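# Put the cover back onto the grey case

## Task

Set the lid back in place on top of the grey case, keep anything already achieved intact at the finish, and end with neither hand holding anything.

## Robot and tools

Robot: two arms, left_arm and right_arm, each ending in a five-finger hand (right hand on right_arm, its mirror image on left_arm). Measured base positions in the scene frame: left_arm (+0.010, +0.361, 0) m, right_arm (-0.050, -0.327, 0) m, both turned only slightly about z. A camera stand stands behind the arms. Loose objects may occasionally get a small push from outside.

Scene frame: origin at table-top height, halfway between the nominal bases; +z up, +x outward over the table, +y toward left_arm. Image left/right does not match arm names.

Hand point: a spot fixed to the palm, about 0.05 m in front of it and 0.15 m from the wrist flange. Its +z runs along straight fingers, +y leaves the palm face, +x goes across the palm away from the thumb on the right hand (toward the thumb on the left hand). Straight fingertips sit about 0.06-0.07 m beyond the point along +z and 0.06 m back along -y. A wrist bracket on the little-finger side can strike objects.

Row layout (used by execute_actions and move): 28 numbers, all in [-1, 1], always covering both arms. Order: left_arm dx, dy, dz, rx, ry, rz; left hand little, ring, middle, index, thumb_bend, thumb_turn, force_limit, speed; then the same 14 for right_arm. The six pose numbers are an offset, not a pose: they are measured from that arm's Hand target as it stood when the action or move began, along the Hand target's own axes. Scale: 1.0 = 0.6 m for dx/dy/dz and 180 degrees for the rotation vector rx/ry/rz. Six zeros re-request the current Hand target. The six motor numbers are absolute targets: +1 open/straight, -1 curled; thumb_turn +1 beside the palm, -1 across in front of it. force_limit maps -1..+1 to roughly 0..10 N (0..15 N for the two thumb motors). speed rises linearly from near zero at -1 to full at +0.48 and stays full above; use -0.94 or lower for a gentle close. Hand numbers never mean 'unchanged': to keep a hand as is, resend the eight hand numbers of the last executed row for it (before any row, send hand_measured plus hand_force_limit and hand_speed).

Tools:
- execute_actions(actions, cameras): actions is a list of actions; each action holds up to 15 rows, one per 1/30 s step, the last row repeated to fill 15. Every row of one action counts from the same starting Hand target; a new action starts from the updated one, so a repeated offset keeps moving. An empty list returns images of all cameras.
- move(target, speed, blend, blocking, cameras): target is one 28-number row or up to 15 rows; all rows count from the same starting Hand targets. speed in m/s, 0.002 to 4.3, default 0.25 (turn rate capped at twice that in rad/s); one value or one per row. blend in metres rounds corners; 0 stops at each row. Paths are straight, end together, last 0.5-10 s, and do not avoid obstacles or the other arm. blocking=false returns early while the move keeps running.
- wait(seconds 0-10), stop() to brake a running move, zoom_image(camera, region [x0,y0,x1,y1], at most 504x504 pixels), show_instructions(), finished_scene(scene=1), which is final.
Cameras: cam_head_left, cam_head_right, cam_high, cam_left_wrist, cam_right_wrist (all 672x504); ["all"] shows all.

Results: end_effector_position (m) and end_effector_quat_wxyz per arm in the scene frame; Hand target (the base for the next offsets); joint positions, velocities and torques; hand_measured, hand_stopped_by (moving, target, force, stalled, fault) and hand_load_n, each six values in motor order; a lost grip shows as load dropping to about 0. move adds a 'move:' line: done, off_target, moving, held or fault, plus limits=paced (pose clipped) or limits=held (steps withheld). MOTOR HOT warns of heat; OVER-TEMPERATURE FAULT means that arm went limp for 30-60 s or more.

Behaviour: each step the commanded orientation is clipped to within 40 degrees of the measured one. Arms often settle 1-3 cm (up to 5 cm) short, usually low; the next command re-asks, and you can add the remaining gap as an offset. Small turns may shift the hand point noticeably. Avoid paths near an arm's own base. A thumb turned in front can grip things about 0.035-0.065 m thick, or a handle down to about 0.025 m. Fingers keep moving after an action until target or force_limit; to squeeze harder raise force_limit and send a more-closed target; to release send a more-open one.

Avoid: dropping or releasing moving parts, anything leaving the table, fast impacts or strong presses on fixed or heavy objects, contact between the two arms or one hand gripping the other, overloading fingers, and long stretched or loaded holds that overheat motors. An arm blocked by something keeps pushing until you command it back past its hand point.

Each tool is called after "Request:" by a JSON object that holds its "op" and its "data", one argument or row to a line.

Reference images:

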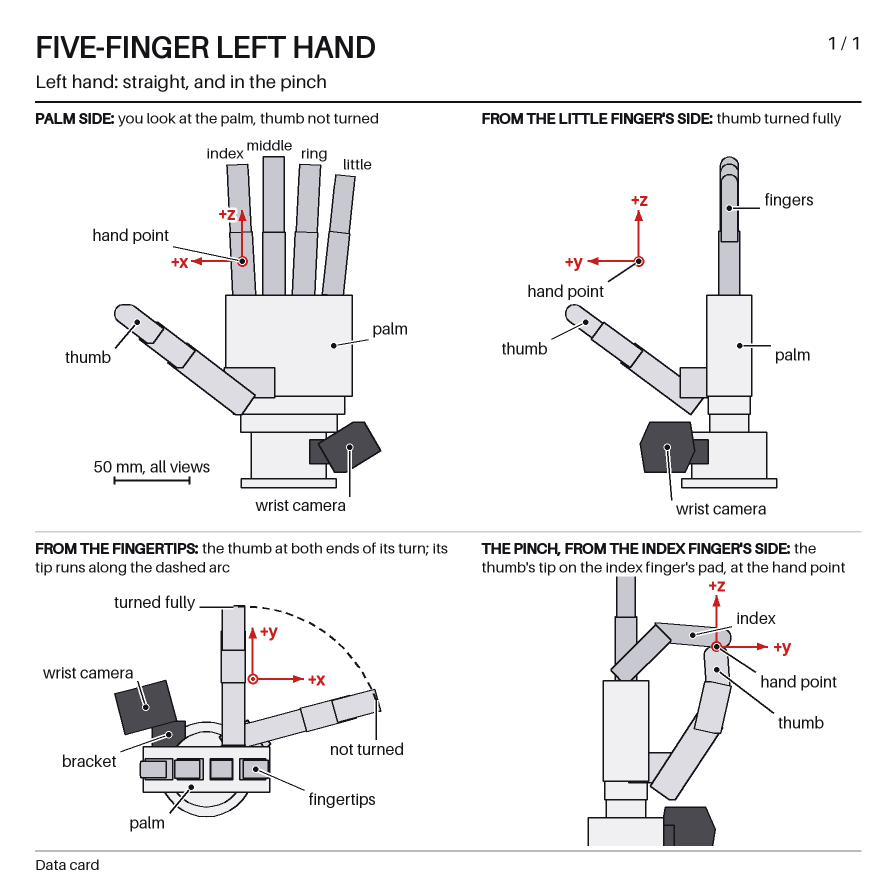

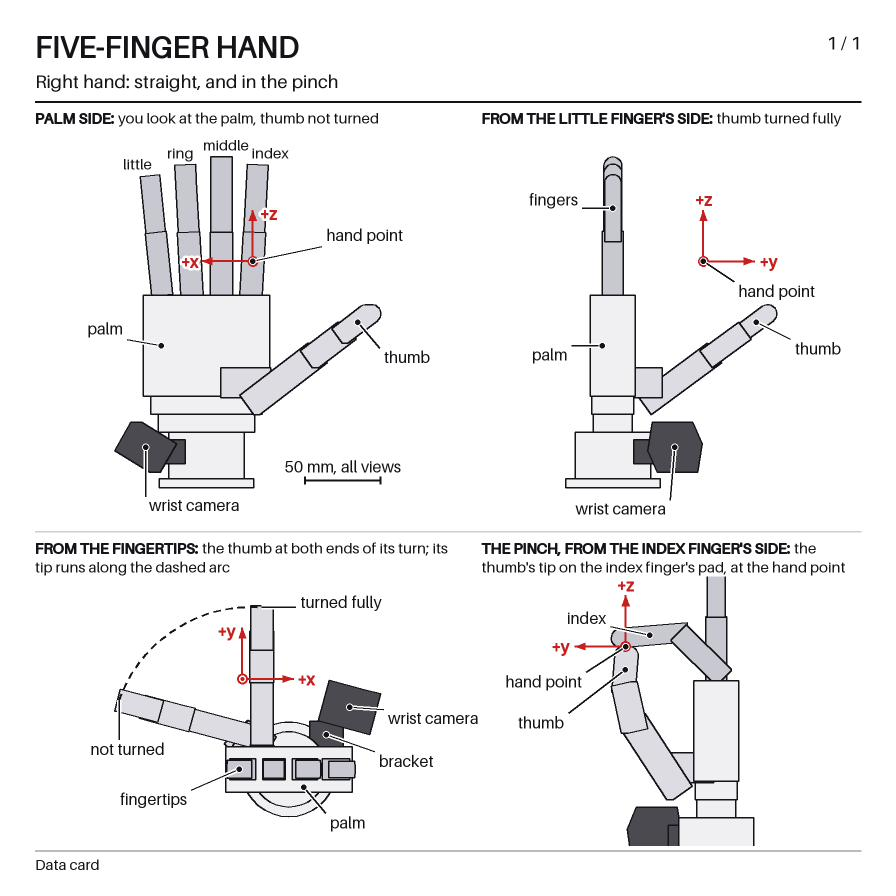

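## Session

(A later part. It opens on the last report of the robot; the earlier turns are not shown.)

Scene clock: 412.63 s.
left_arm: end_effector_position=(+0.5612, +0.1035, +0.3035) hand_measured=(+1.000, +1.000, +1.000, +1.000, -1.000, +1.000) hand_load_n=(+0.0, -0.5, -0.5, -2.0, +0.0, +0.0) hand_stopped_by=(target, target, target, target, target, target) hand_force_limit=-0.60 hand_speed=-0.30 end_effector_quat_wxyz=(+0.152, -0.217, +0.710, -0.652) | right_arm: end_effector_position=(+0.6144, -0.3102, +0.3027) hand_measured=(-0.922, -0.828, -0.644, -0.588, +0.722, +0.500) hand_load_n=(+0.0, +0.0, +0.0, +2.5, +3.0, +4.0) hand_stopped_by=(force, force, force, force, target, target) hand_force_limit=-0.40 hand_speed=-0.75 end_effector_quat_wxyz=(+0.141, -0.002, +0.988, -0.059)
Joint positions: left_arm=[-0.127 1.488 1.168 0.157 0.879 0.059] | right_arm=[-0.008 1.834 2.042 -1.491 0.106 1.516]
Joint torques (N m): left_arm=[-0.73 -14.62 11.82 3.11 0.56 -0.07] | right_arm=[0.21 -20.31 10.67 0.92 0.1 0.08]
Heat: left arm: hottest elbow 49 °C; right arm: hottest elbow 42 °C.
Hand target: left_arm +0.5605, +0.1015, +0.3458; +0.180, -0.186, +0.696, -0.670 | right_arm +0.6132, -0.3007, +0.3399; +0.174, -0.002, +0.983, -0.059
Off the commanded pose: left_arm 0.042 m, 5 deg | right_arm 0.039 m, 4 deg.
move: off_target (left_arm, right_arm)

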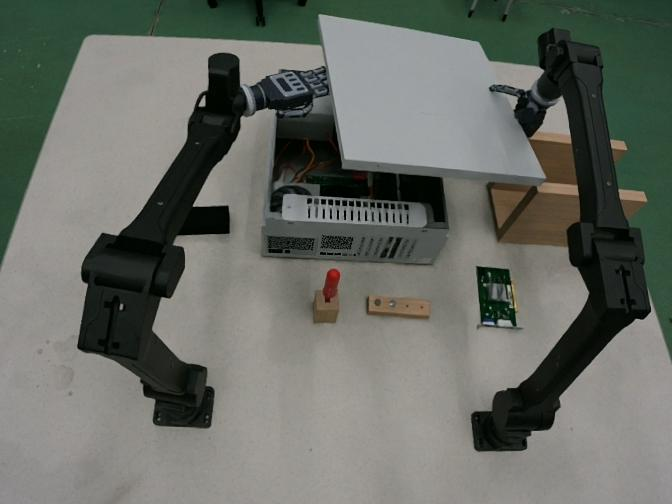

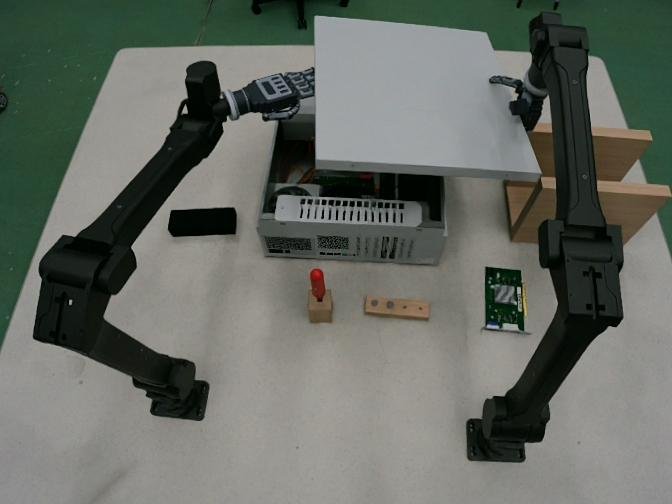

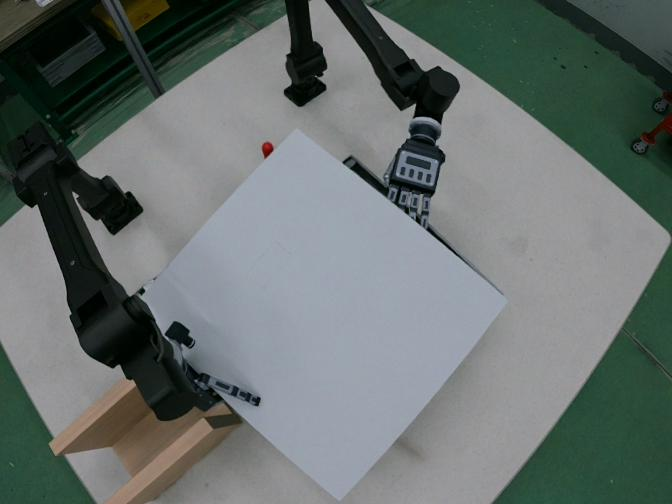

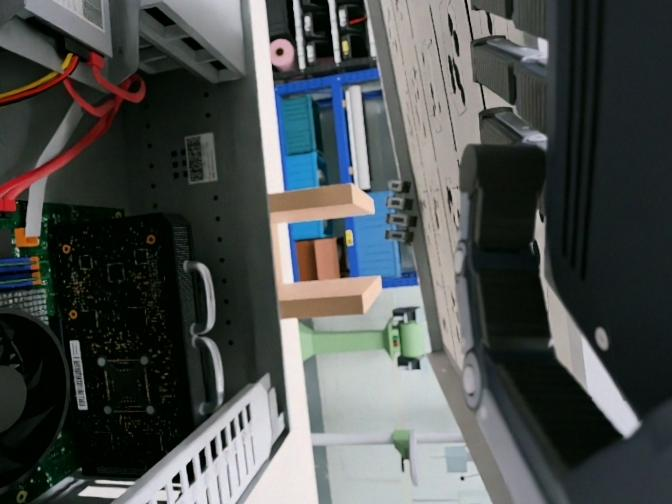

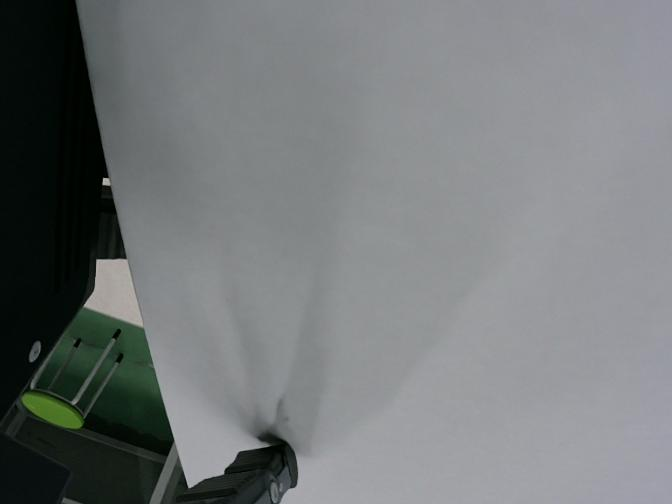

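Request:
{"op": "move", "data": {
  "target": [-0.1183,0.004,-0.1048,0,0,0,1,1,1,1,-1,1,-0.6,-0.3,0.0198,0.1486,-0.0258,0.0095,0.0032,0.0259,-0.95,-0.95,-0.95,-0.9,0.72,0.5,-0.4,-0.75],
  "speed": 0.08,
  "cameras": ["all"]
}}

Scene clock: 421.57 s.
left_arm: end_effector_position=(+0.5746, +0.1955, +0.2976) hand_measured=(+1.000, +1.000, +1.000, +1.000, -1.000, +1.000) hand_load_n=(-0.5, +0.0, +0.0, -1.0, +0.0, +0.0) hand_stopped_by=(target, target, target, target, target, target) hand_force_limit=-0.60 hand_speed=-0.30 end_effector_quat_wxyz=(+0.152, -0.222, +0.703, -0.658) | right_arm: end_effector_position=(+0.6025, -0.2187, +0.3049) hand_measured=(-0.922, -0.828, -0.644, -0.588, +0.722, +0.500) hand_load_n=(+0.0, +0.0, +0.5, +3.0, +3.0, +2.5) hand_stopped_by=(force, force, force, force, target, target) hand_force_limit=-0.40 hand_speed=-0.75 end_effector_quat_wxyz=(+0.142, +0.031, +0.987, -0.073)
Joint positions: left_arm=[0.062 1.511 1.172 0.157 1.062 0.08] | right_arm=[0.168 1.81 2.015 -1.517 0.19 1.75]
Joint torques (N m): left_arm=[-0.62 -12.4 16.17 1.85 0.69 -0.03] | right_arm=[0.21 -20.19 10.1 0.66 0.26 0.26]
Heat: left arm: hottest elbow 50 °C; right arm: hottest elbow 42 °C.
Hand target: left_arm +0.5905, +0.1915, +0.3458; +0.180, -0.186, +0.696, -0.670 | right_arm +0.5982, -0.2107, +0.3400; +0.172, +0.041, +0.982, -0.066
Off the commanded pose: left_arm 0.051 m, 5 deg | right_arm 0.036 m, 4 deg.
move: off_target (left_arm, right_arm)

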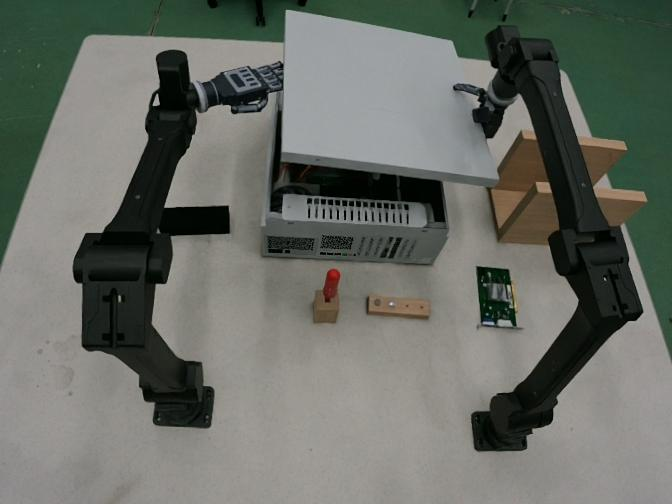

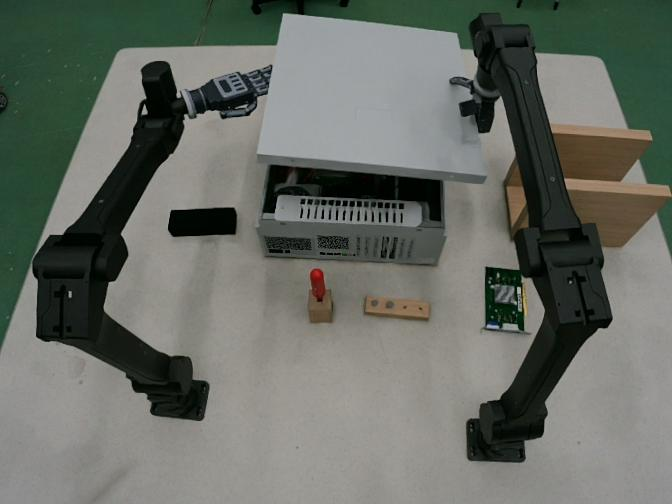

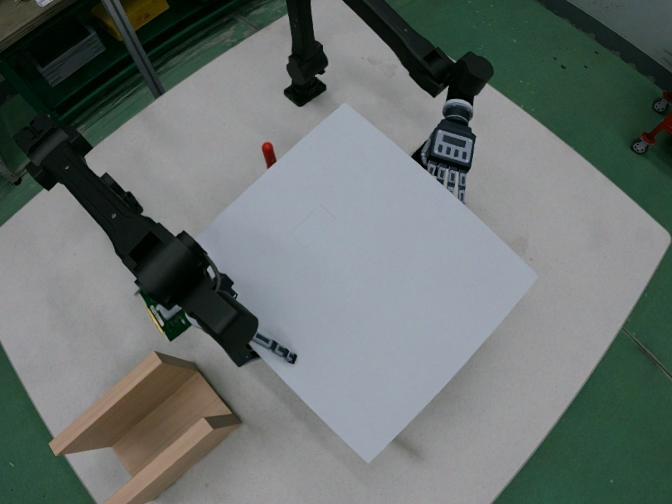

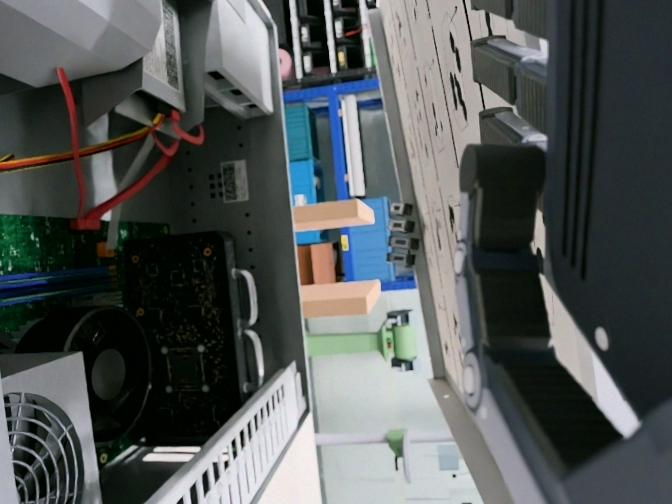

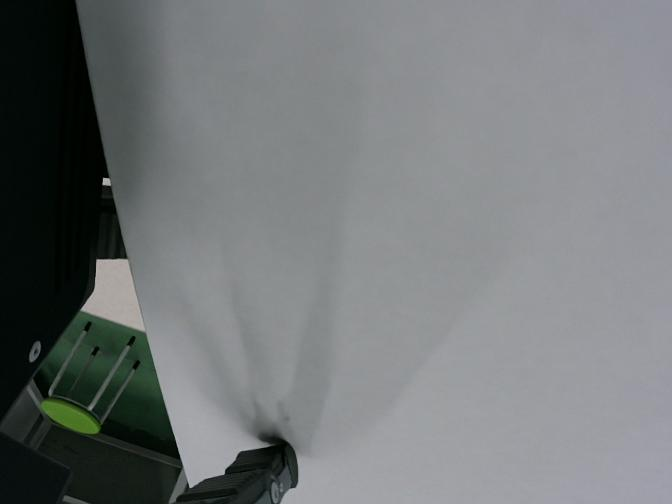

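Request:
{"op": "zoom_image", "data": {
  "camera": "cam_head_left",
  "region": [180, 0, 516, 270]
}}

Request:
{"op": "zoom_image", "data": {
  "camera": "cam_high",
  "region": [180, 90, 560, 470]
}}

Scaled by 1.500 from the camera's 672x504 image, which has a finer 960x720 frame.

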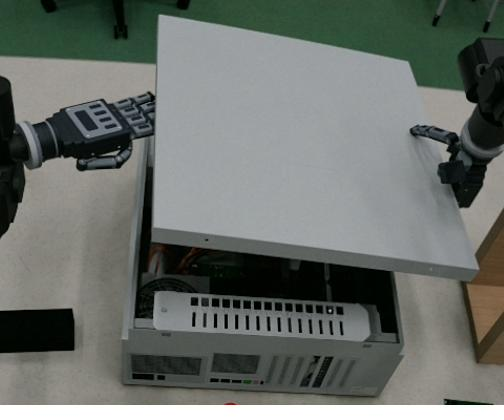

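Scaled by 1.326 from the camera's 672x504 image, which has a finer 960x720 frame.

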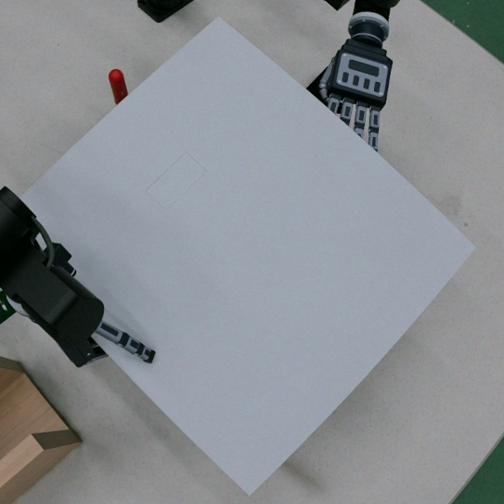

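Request:
{"op": "move", "data": {
  "target": [-0.0698,0.0898,-0.168,0.0667,0,0,1,1,1,1,-1,1,-0.6,-0.3,0.034,0.1787,-0.0348,0,0,0,-0.95,-0.95,-0.95,-0.9,0.72,0.5,-0.4,-0.75],
  "speed": 0.08,
  "cameras": ["all"]
}}

Scene clock: 428.23 s.
left_arm: end_effector_position=(+0.5680, +0.2961, +0.2751) hand_measured=(+1.000, +1.000, +1.000, +1.000, -1.000, +1.000) hand_load_n=(+0.0, -6.5, +0.0, +0.0, +0.0, +0.0) hand_stopped_by=(target, target, target, target, target, target) hand_force_limit=-0.60 hand_speed=-0.30 end_effector_quat_wxyz=(-0.167, +0.189, -0.627, +0.737) | right_arm: end_effector_position=(+0.5744, -0.1076, +0.2936) hand_measured=(-0.922, -0.828, -0.644, -0.588, +0.722, +0.500) hand_load_n=(+0.0, +0.0, +0.0, +4.5, +5.0, +5.0) hand_stopped_by=(force, force, force, force, target, target) hand_force_limit=-0.40 hand_speed=-0.75 end_effector_quat_wxyz=(+0.134, +0.041, +0.987, -0.078)
Joint positions: left_arm=[0.286 1.693 1.05 1.148 1.273 -0.557] | right_arm=[0.374 1.826 2.015 -1.566 0.245 1.977]
Joint torques (N m): left_arm=[-0.5 -13.8 10.45 2.58 -0.9 0.05] | right_arm=[-0.26 -18.14 15.01 0.02 0.48 -0.06]
Heat: left arm: hottest elbow 52 °C; right arm: hottest elbow 41 °C.
Hand target: left_arm +0.5754, +0.3016, +0.2958; -0.198, +0.166, -0.622, +0.739 | right_arm +0.5832, -0.1004, +0.3398; +0.172, +0.041, +0.982, -0.066
Off the commanded pose: left_arm 0.023 m, 5 deg | right_arm 0.048 m, 5 deg.
move: off_target (left_arm, right_arm)

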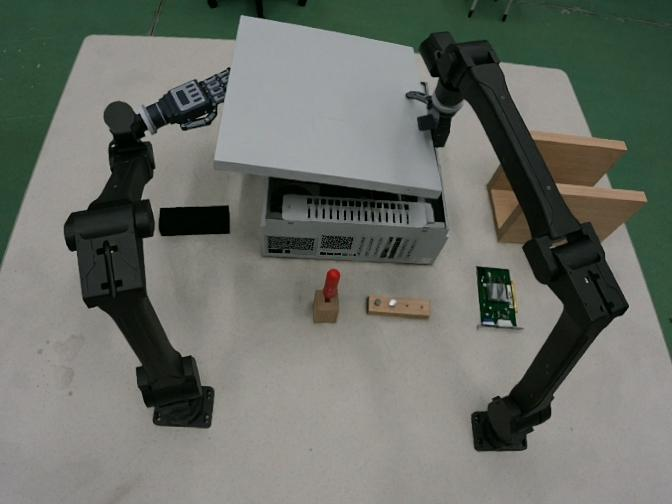

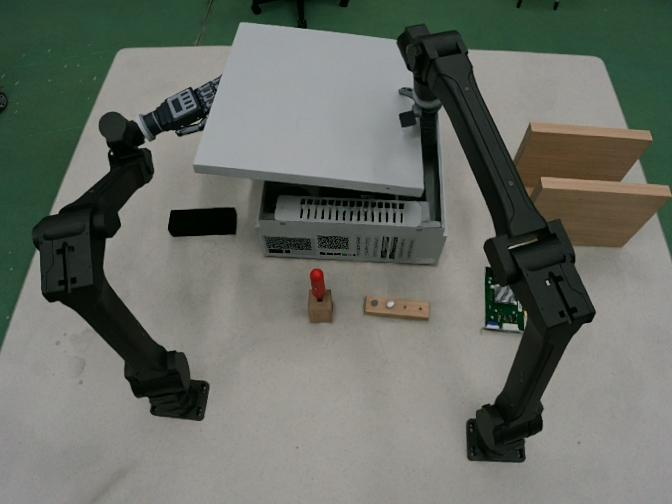

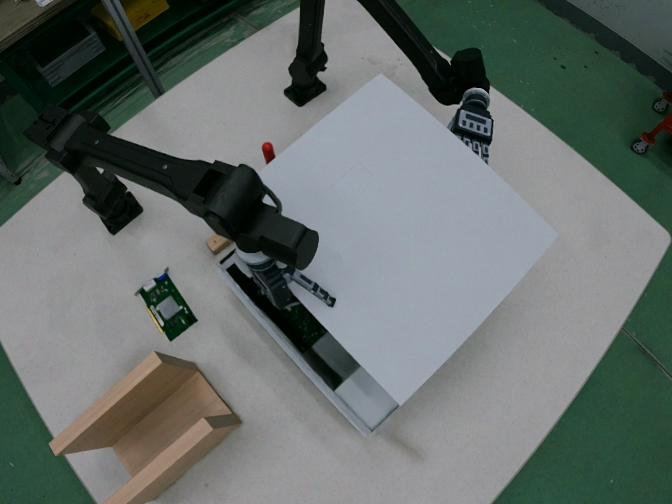

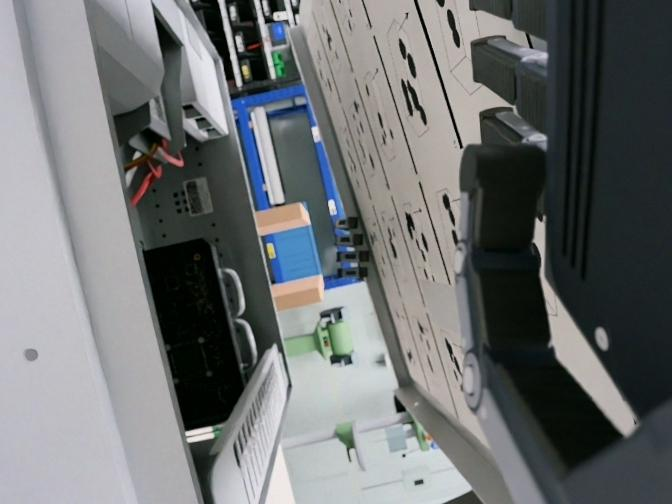

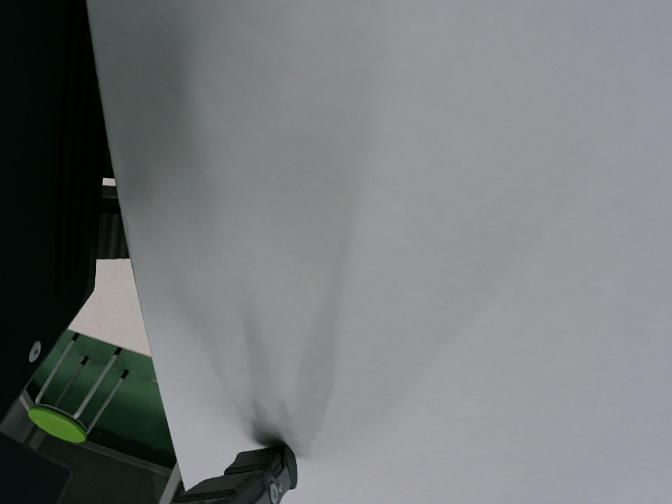

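Request:
{"op": "zoom_image", "data": {
  "camera": "cam_head_left",
  "region": [140, 0, 476, 270]
}}

Request:
{"op": "zoom_image", "data": {
  "camera": "cam_left_wrist",
  "region": [0, 0, 504, 504]
}}

Scaled by 1.500 from the camera's 672x504 image, which has a finer 960x720 frame.

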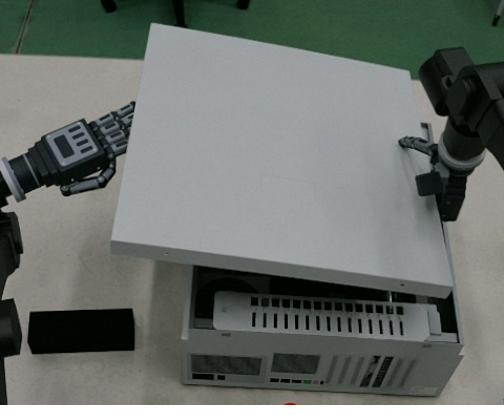

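Scaled by 1.000.

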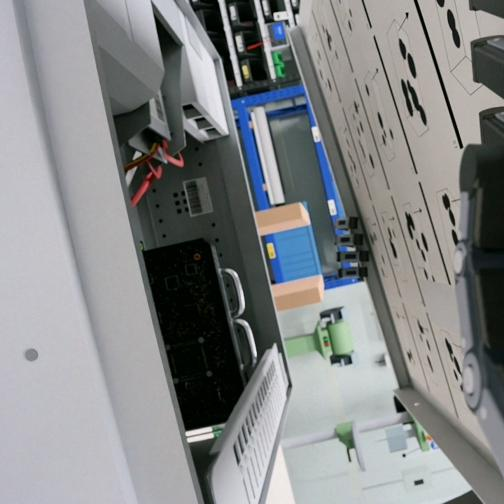

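Request:
{"op": "move", "data": {
  "target": [0.0073,0.1963,-0.0383,0,0,0,1,1,1,1,-1,1,-0.6,-0.3,0.0307,0.007,0.0593,0,0,0,-0.95,-0.95,-0.95,-0.9,0.72,0.5,-0.4,-0.75],
  "speed": 0.06,
  "cameras": ["all"]
}}

Scene clock: 435.47 s.
left_arm: end_effector_position=(+0.5645, +0.2963, +0.1643) hand_measured=(+1.000, +1.000, +1.000, +1.000, -1.000, +1.000) hand_load_n=(+0.0, -5.0, +0.0, +0.0, +0.0, +0.0) hand_stopped_by=(target, target, target, target, target, target) hand_force_limit=-0.60 hand_speed=-0.30 end_effector_quat_wxyz=(-0.175, +0.182, -0.626, +0.737) | right_arm: end_effector_position=(+0.5796, -0.1066, +0.2616) hand_measured=(-0.922, -0.828, -0.644, -0.588, +0.722, +0.500) hand_load_n=(+0.0, +5.5, +0.0, +0.0, +2.0, -0.5) hand_stopped_by=(force, force, force, force, target, target) hand_force_limit=-0.40 hand_speed=-0.75 end_effector_quat_wxyz=(+0.137, +0.039, +0.986, -0.081)
Joint positions: left_arm=[0.288 1.911 0.969 1.47 1.271 -0.559] | right_arm=[0.375 1.825 1.928 -1.476 0.253 1.972]
Joint torques (N m): left_arm=[1.14 -14.33 7.53 2.41 -0.76 0.09] | right_arm=[-0.15 -20.89 9.88 1.26 0.19 0.01]
Heat: left arm: hottest elbow 50 °C; right arm: hottest elbow 41 °C.
Hand target: left_arm +0.5704, +0.3017, +0.1760; -0.198, +0.166, -0.622, +0.739 | right_arm +0.5781, -0.1003, +0.3000; +0.172, +0.041, +0.982, -0.066
Off the commanded pose: left_arm 0.014 m, 3 deg | right_arm 0.039 m, 4 deg.
move: off_target (left_arm, right_arm)

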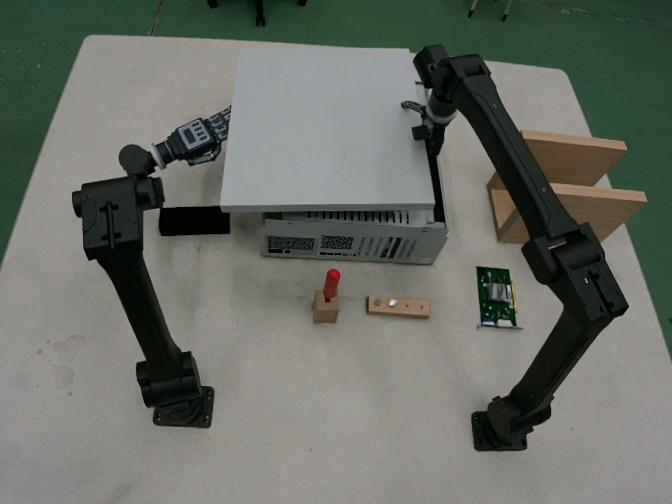

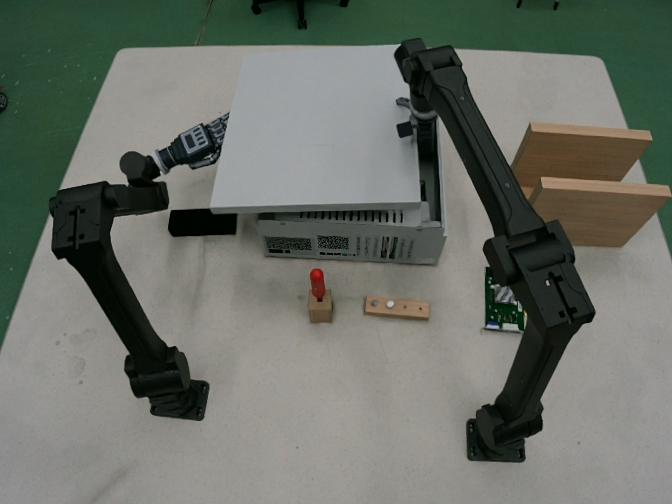

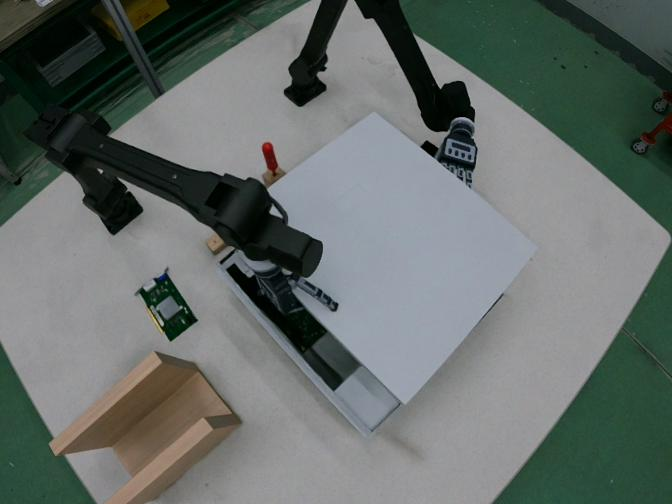

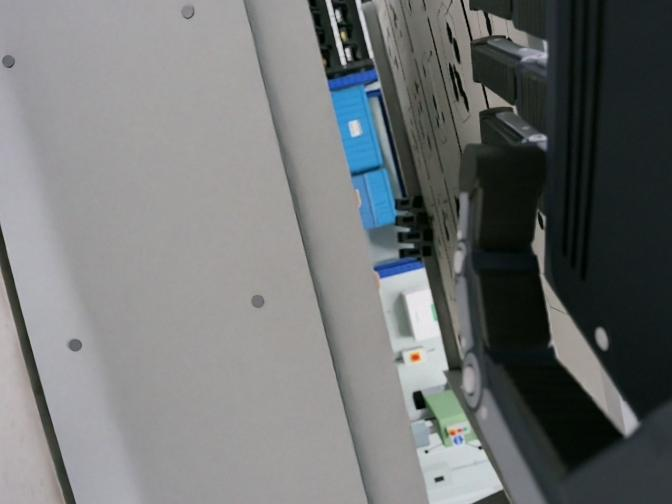

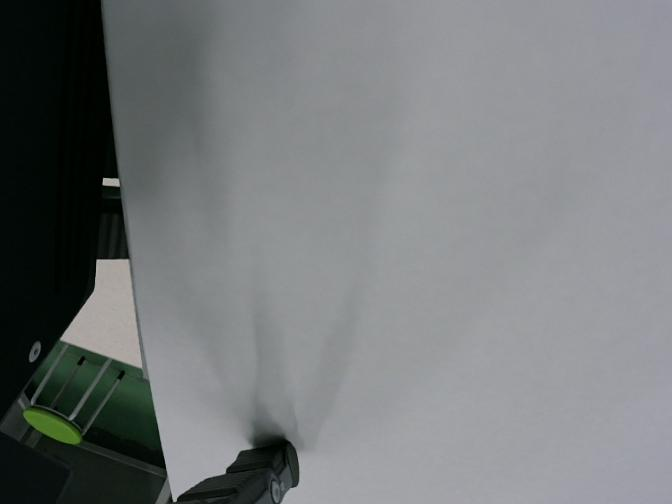

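Request:
{"op": "zoom_image", "data": {
  "camera": "cam_head_left",
  "region": [140, 20, 476, 290]
}}

Request:
{"op": "zoom_image", "data": {
  "camera": "cam_head_right",
  "region": [140, 20, 476, 290]
}}

Request:
{"op": "zoom_image", "data": {
  "camera": "cam_left_wrist",
  "region": [168, 0, 672, 504]
}}

Scaled by 1.500 from the camera's 672x504 image, which has a finer 960x720 frame.

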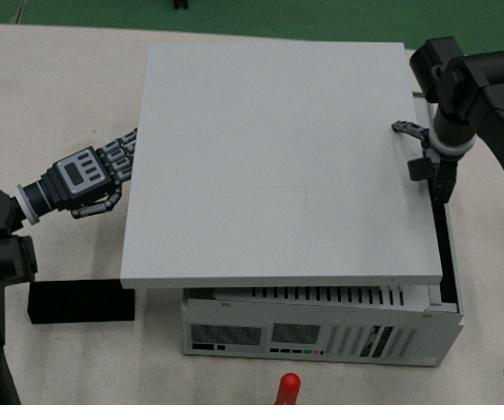

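Scaled by 1.500 from the camera's 672x504 image, which has a finer 960x720 frame.

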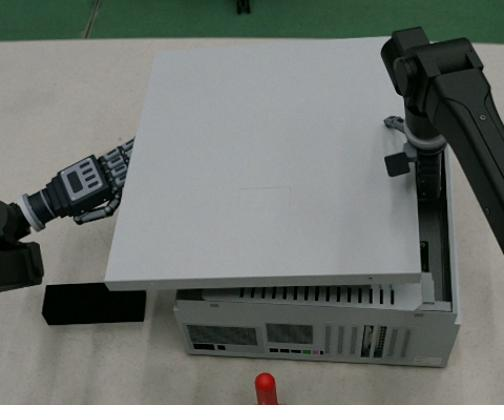

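Scaled by 1.000.

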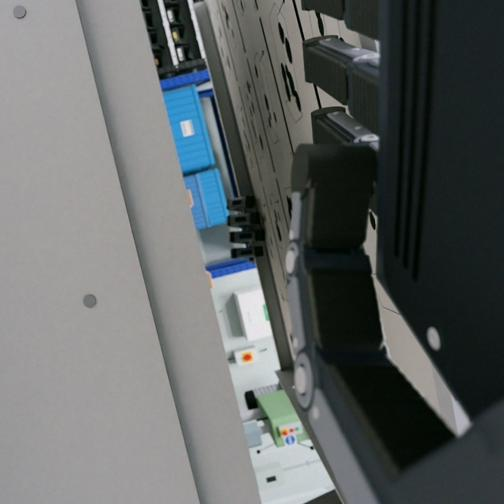

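Request:
{"op": "zoom_image", "data": {
  "camera": "cam_head_left",
  "region": [200, 180, 340, 280]
}}

Request:
{"op": "zoom_image", "data": {
  "camera": "cam_head_left",
  "region": [340, 180, 480, 280]
}}

Scaled by 3.600 from the camera's 672x504 image, which has a finer 960x720 frame.

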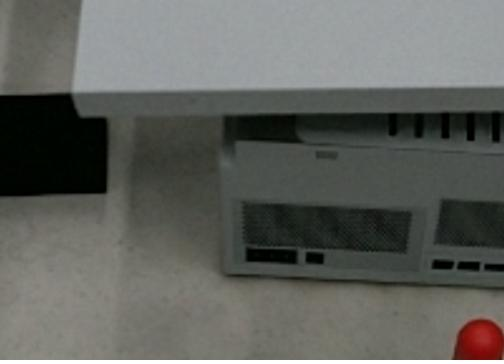

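Scaled by 3.600 from the camera's 672x504 image, which has a finer 960x720 frame.

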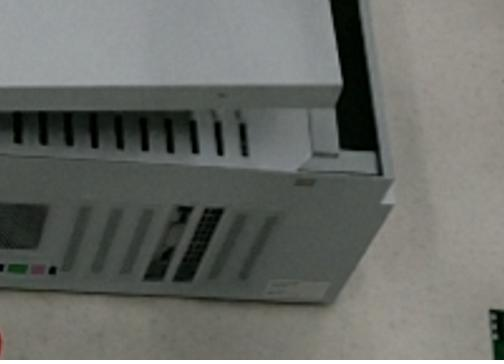

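Request:
{"op": "move", "data": {
  "target": [0.0097,0.0958,0.017,0,0,0,1,1,1,1,-1,1,-0.6,-0.3,0.0017,-0.0283,0.0388,0,0,0,-0.95,-0.95,-0.95,-0.9,0.72,0.5,-0.4,-0.75],
  "speed": 0.06,
  "cameras": ["all"]
}}

Scene clock: 442.73 s.
left_arm: end_effector_position=(+0.5688, +0.2821, +0.1108) hand_measured=(+1.000, +1.000, +1.000, +1.000, -1.000, +1.000) hand_load_n=(-0.5, -4.0, +0.0, +0.0, +0.0, +0.0) hand_stopped_by=(target, target, target, target, target, target) hand_force_limit=-0.60 hand_speed=-0.30 end_effector_quat_wxyz=(-0.173, +0.190, -0.626, +0.736) | right_arm: end_effector_position=(+0.5810, -0.1150, +0.2406) hand_measured=(-0.922, -0.828, -0.644, -0.588, +0.720, +0.500) hand_load_n=(+0.0, +6.5, +0.0, +0.0, +1.0, +1.0) hand_stopped_by=(force, force, force, force, target, target) hand_force_limit=-0.40 hand_speed=-0.75 end_effector_quat_wxyz=(+0.139, +0.038, +0.986, -0.080)
Joint positions: left_arm=[0.258 2.023 0.961 1.519 1.239 -0.5] | right_arm=[0.36 1.812 1.853 -1.406 0.25 1.955]
Joint torques (N m): left_arm=[-1.2 -14.45 6.23 2.5 -0.8 0.13] | right_arm=[-1.79 -20.89 9.92 1.17 -0.03 -0.16]
Heat: left arm: hottest elbow 48 °C; right arm: hottest elbow 42 °C.
Hand target: left_arm +0.5753, +0.2816, +0.1210; -0.198, +0.166, -0.622, +0.739 | right_arm +0.5831, -0.1205, +0.2800; +0.172, +0.041, +0.982, -0.066
Off the commanded pose: left_arm 0.012 m, 4 deg | right_arm 0.040 m, 4 deg.
joint sent to its limit (left arm) — joint 4 (wrist pitch), upper limit. The joint targets still meet the commanded pose.
move: off_target (left_arm, right_arm)

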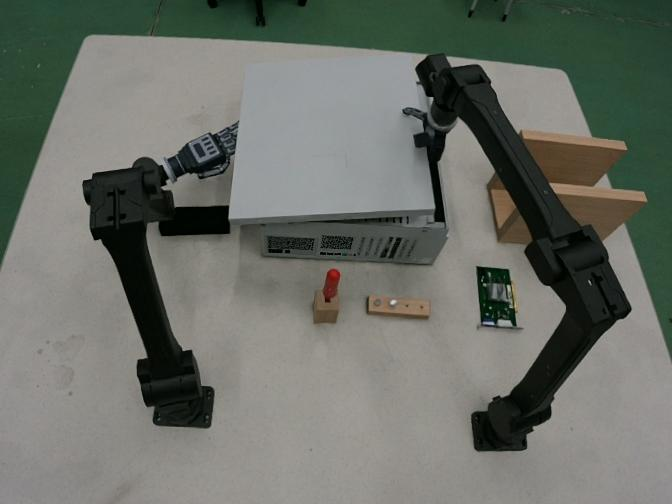

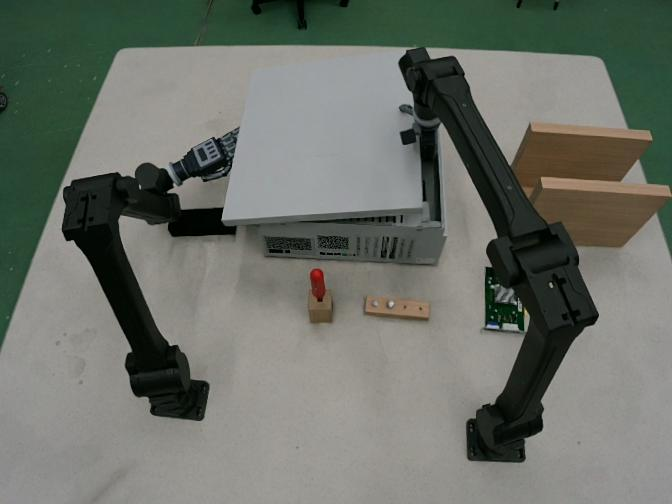

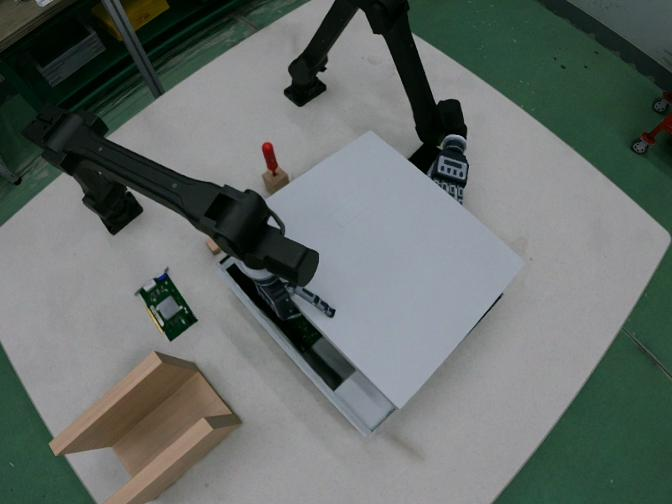

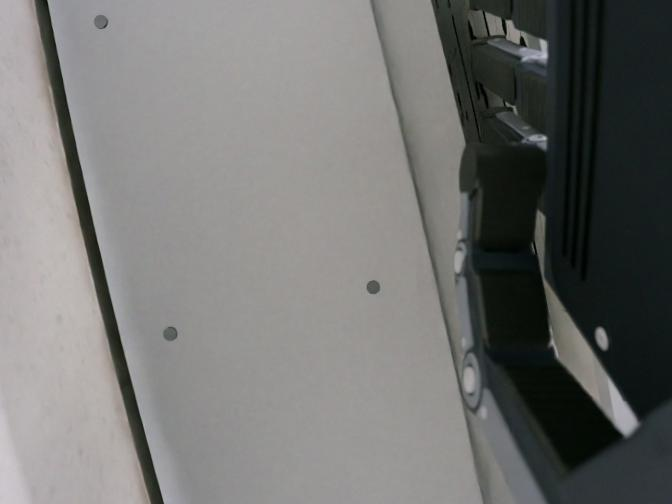

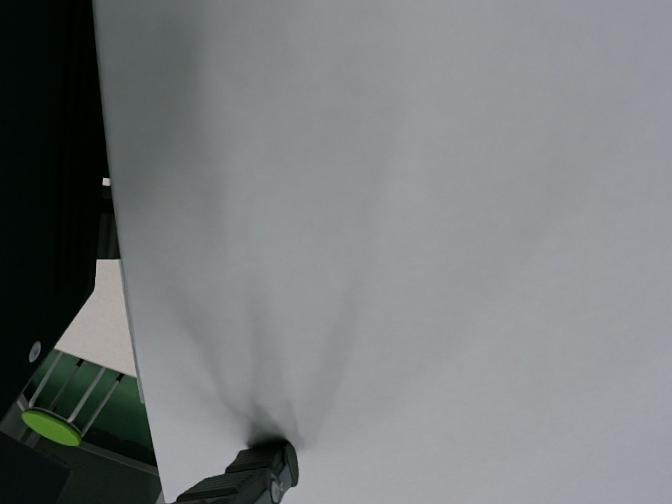

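Request:
{"op": "zoom_image", "data": {
  "camera": "cam_head_left",
  "region": [200, 180, 340, 280]
}}

Request:
{"op": "zoom_image", "data": {
  "camera": "cam_head_left",
  "region": [340, 180, 480, 280]
}}

Request:
{"op": "zoom_image", "data": {
  "camera": "cam_head_right",
  "region": [200, 180, 340, 280]
}}

Request:
{"op": "zoom_image", "data": {
  "camera": "cam_high",
  "region": [200, 110, 560, 450]
}}

Scaled by 3.600 from the camera's 672x504 image, which has a finer 960x720 frame.

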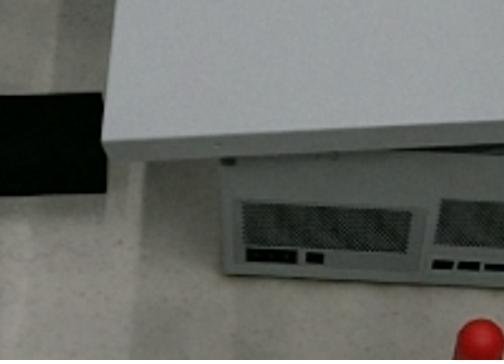

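Scaled by 3.600 from the camera's 672x504 image, which has a finer 960x720 frame.

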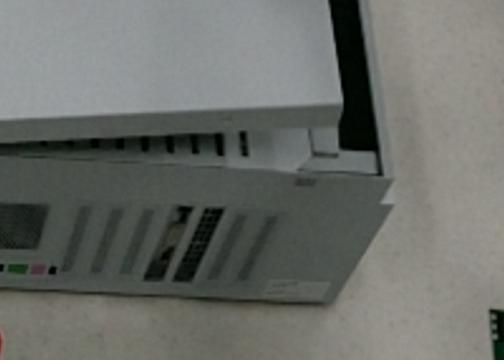

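Scaled by 3.600 from the camera's 672x504 image, which has a finer 960x720 frame.

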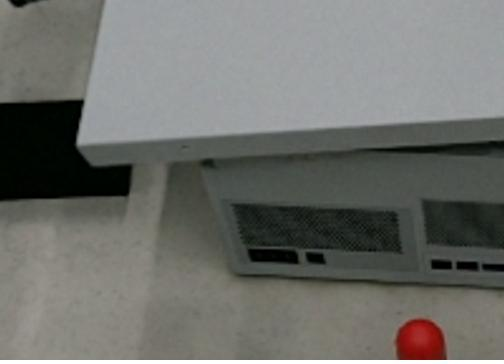

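Scaled by 1.400 from the camera's 672x504 image, which has a finer 960x720 frame.

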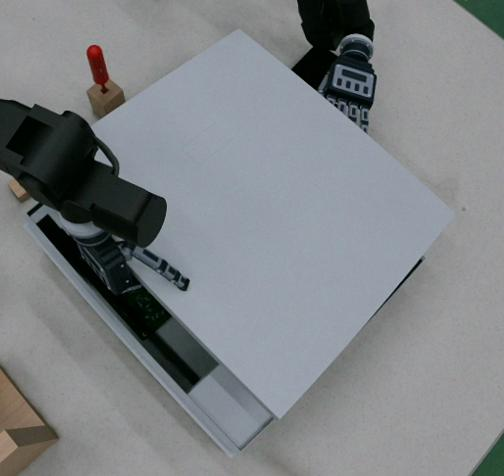

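Request:
{"op": "zoom_image", "data": {
  "camera": "cam_high",
  "region": [440, 240, 560, 340]
}}

Request:
{"op": "zoom_image", "data": {
  "camera": "cam_high",
  "region": [340, 360, 460, 460]
}}

Request:
{"op": "zoom_image", "data": {
  "camera": "cam_high",
  "region": [200, 180, 320, 280]
}}

Scaled by 4.200 from the camera's 672x504 image, which has a finer 960x720 frame.

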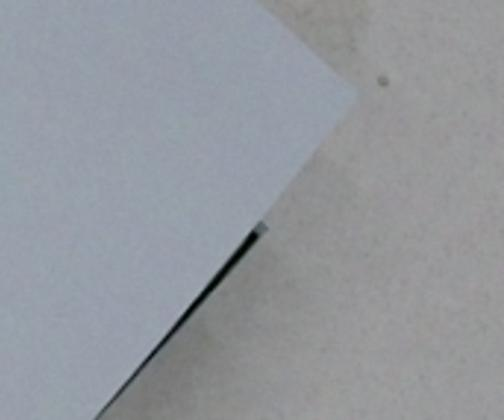

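Scaled by 4.200 from the camera's 672x504 image, which has a finer 960x720 frame.

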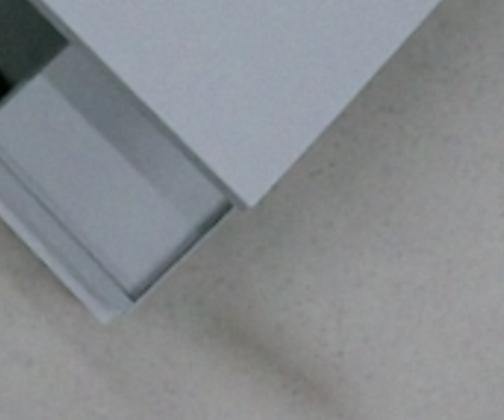

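Scaled by 4.200 from the camera's 672x504 image, which has a finer 960x720 frame.

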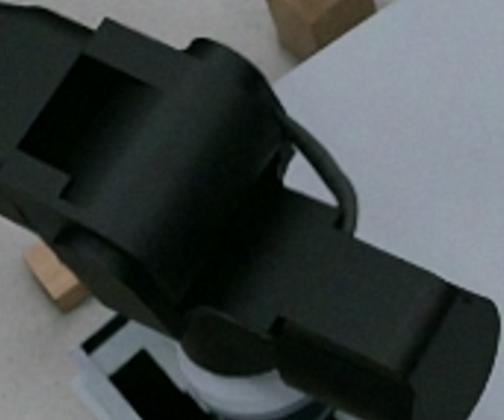

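Request:
{"op": "move", "data": {
  "target": [-0.0217,-0.0225,0.0167,0,0,0,1,1,1,1,-1,1,-0.6,-0.3,0.0047,-0.0005,-0.0017,0.0038,0.0013,0.0104,-0.95,-0.95,-0.95,-0.9,0.72,0.5,-0.4,-0.75],
  "speed": 0.05,
  "cameras": ["cam_high", "cam_head_left", "cam_left_wrist"]
}}

Scene clock: 447.73 s.
left_arm: end_effector_position=(+0.5709, +0.2802, +0.1121) hand_measured=(+1.000, +1.000, +1.000, +1.000, -1.000, +1.000) hand_load_n=(-0.5, -4.0, +0.0, +0.0, +0.0, +0.0) hand_stopped_by=(target, target, target, target, target, target) hand_force_limit=-0.60 hand_speed=-0.30 end_effector_quat_wxyz=(-0.173, +0.191, -0.625, +0.737) | right_arm: end_effector_position=(+0.5798, -0.1164, +0.2409) hand_measured=(-0.922, -0.828, -0.644, -0.588, +0.720, +0.500) hand_load_n=(+0.0, +6.5, +0.0, +0.0, +1.0, +0.5) hand_stopped_by=(force, force, force, force, target, target) hand_force_limit=-0.40 hand_speed=-0.75 end_effector_quat_wxyz=(+0.139, +0.043, +0.986, -0.081)
Joint positions: left_arm=[0.253 2.023 0.965 1.514 1.233 -0.499] | right_arm=[0.36 1.807 1.847 -1.405 0.252 1.963]
Joint torques (N m): left_arm=[-0.5 -15.56 9.5 1.29 -0.77 0.14] | right_arm=[-1.14 -20.84 9.89 0.75 0.27 0.17]
Heat: left arm: hottest elbow 47 °C; right arm: hottest elbow 41 °C.
Hand target: left_arm +0.5904, +0.2815, +0.1360; -0.198, +0.166, -0.622, +0.739 | right_arm +0.5802, -0.1204, +0.2800; +0.171, +0.058, +0.981, -0.069
Off the commanded pose: left_arm 0.031 m, 4 deg | right_arm 0.039 m, 4 deg.
move: off_target (left_arm, right_arm)
Images, in order (width x height): cam_head_left 672x504, cam_high 672x504, cam_left_wrist 672x504.

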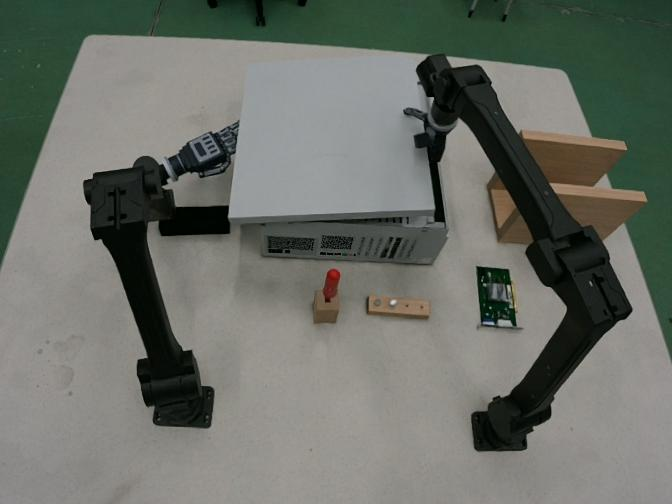

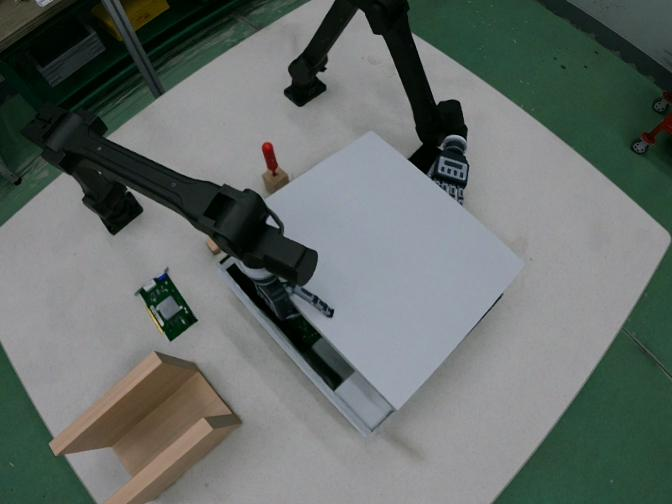

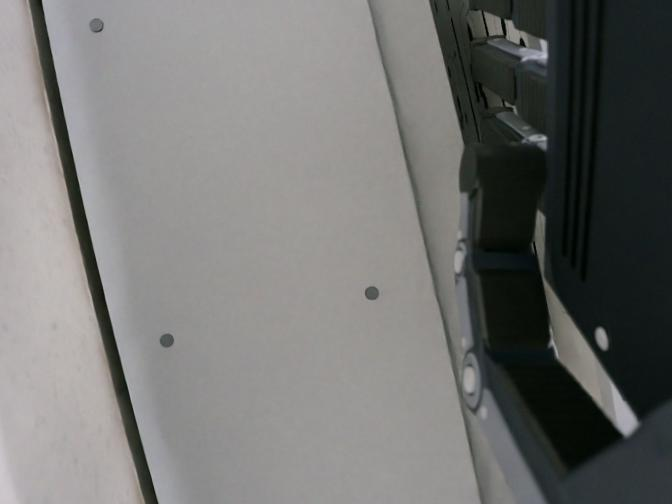

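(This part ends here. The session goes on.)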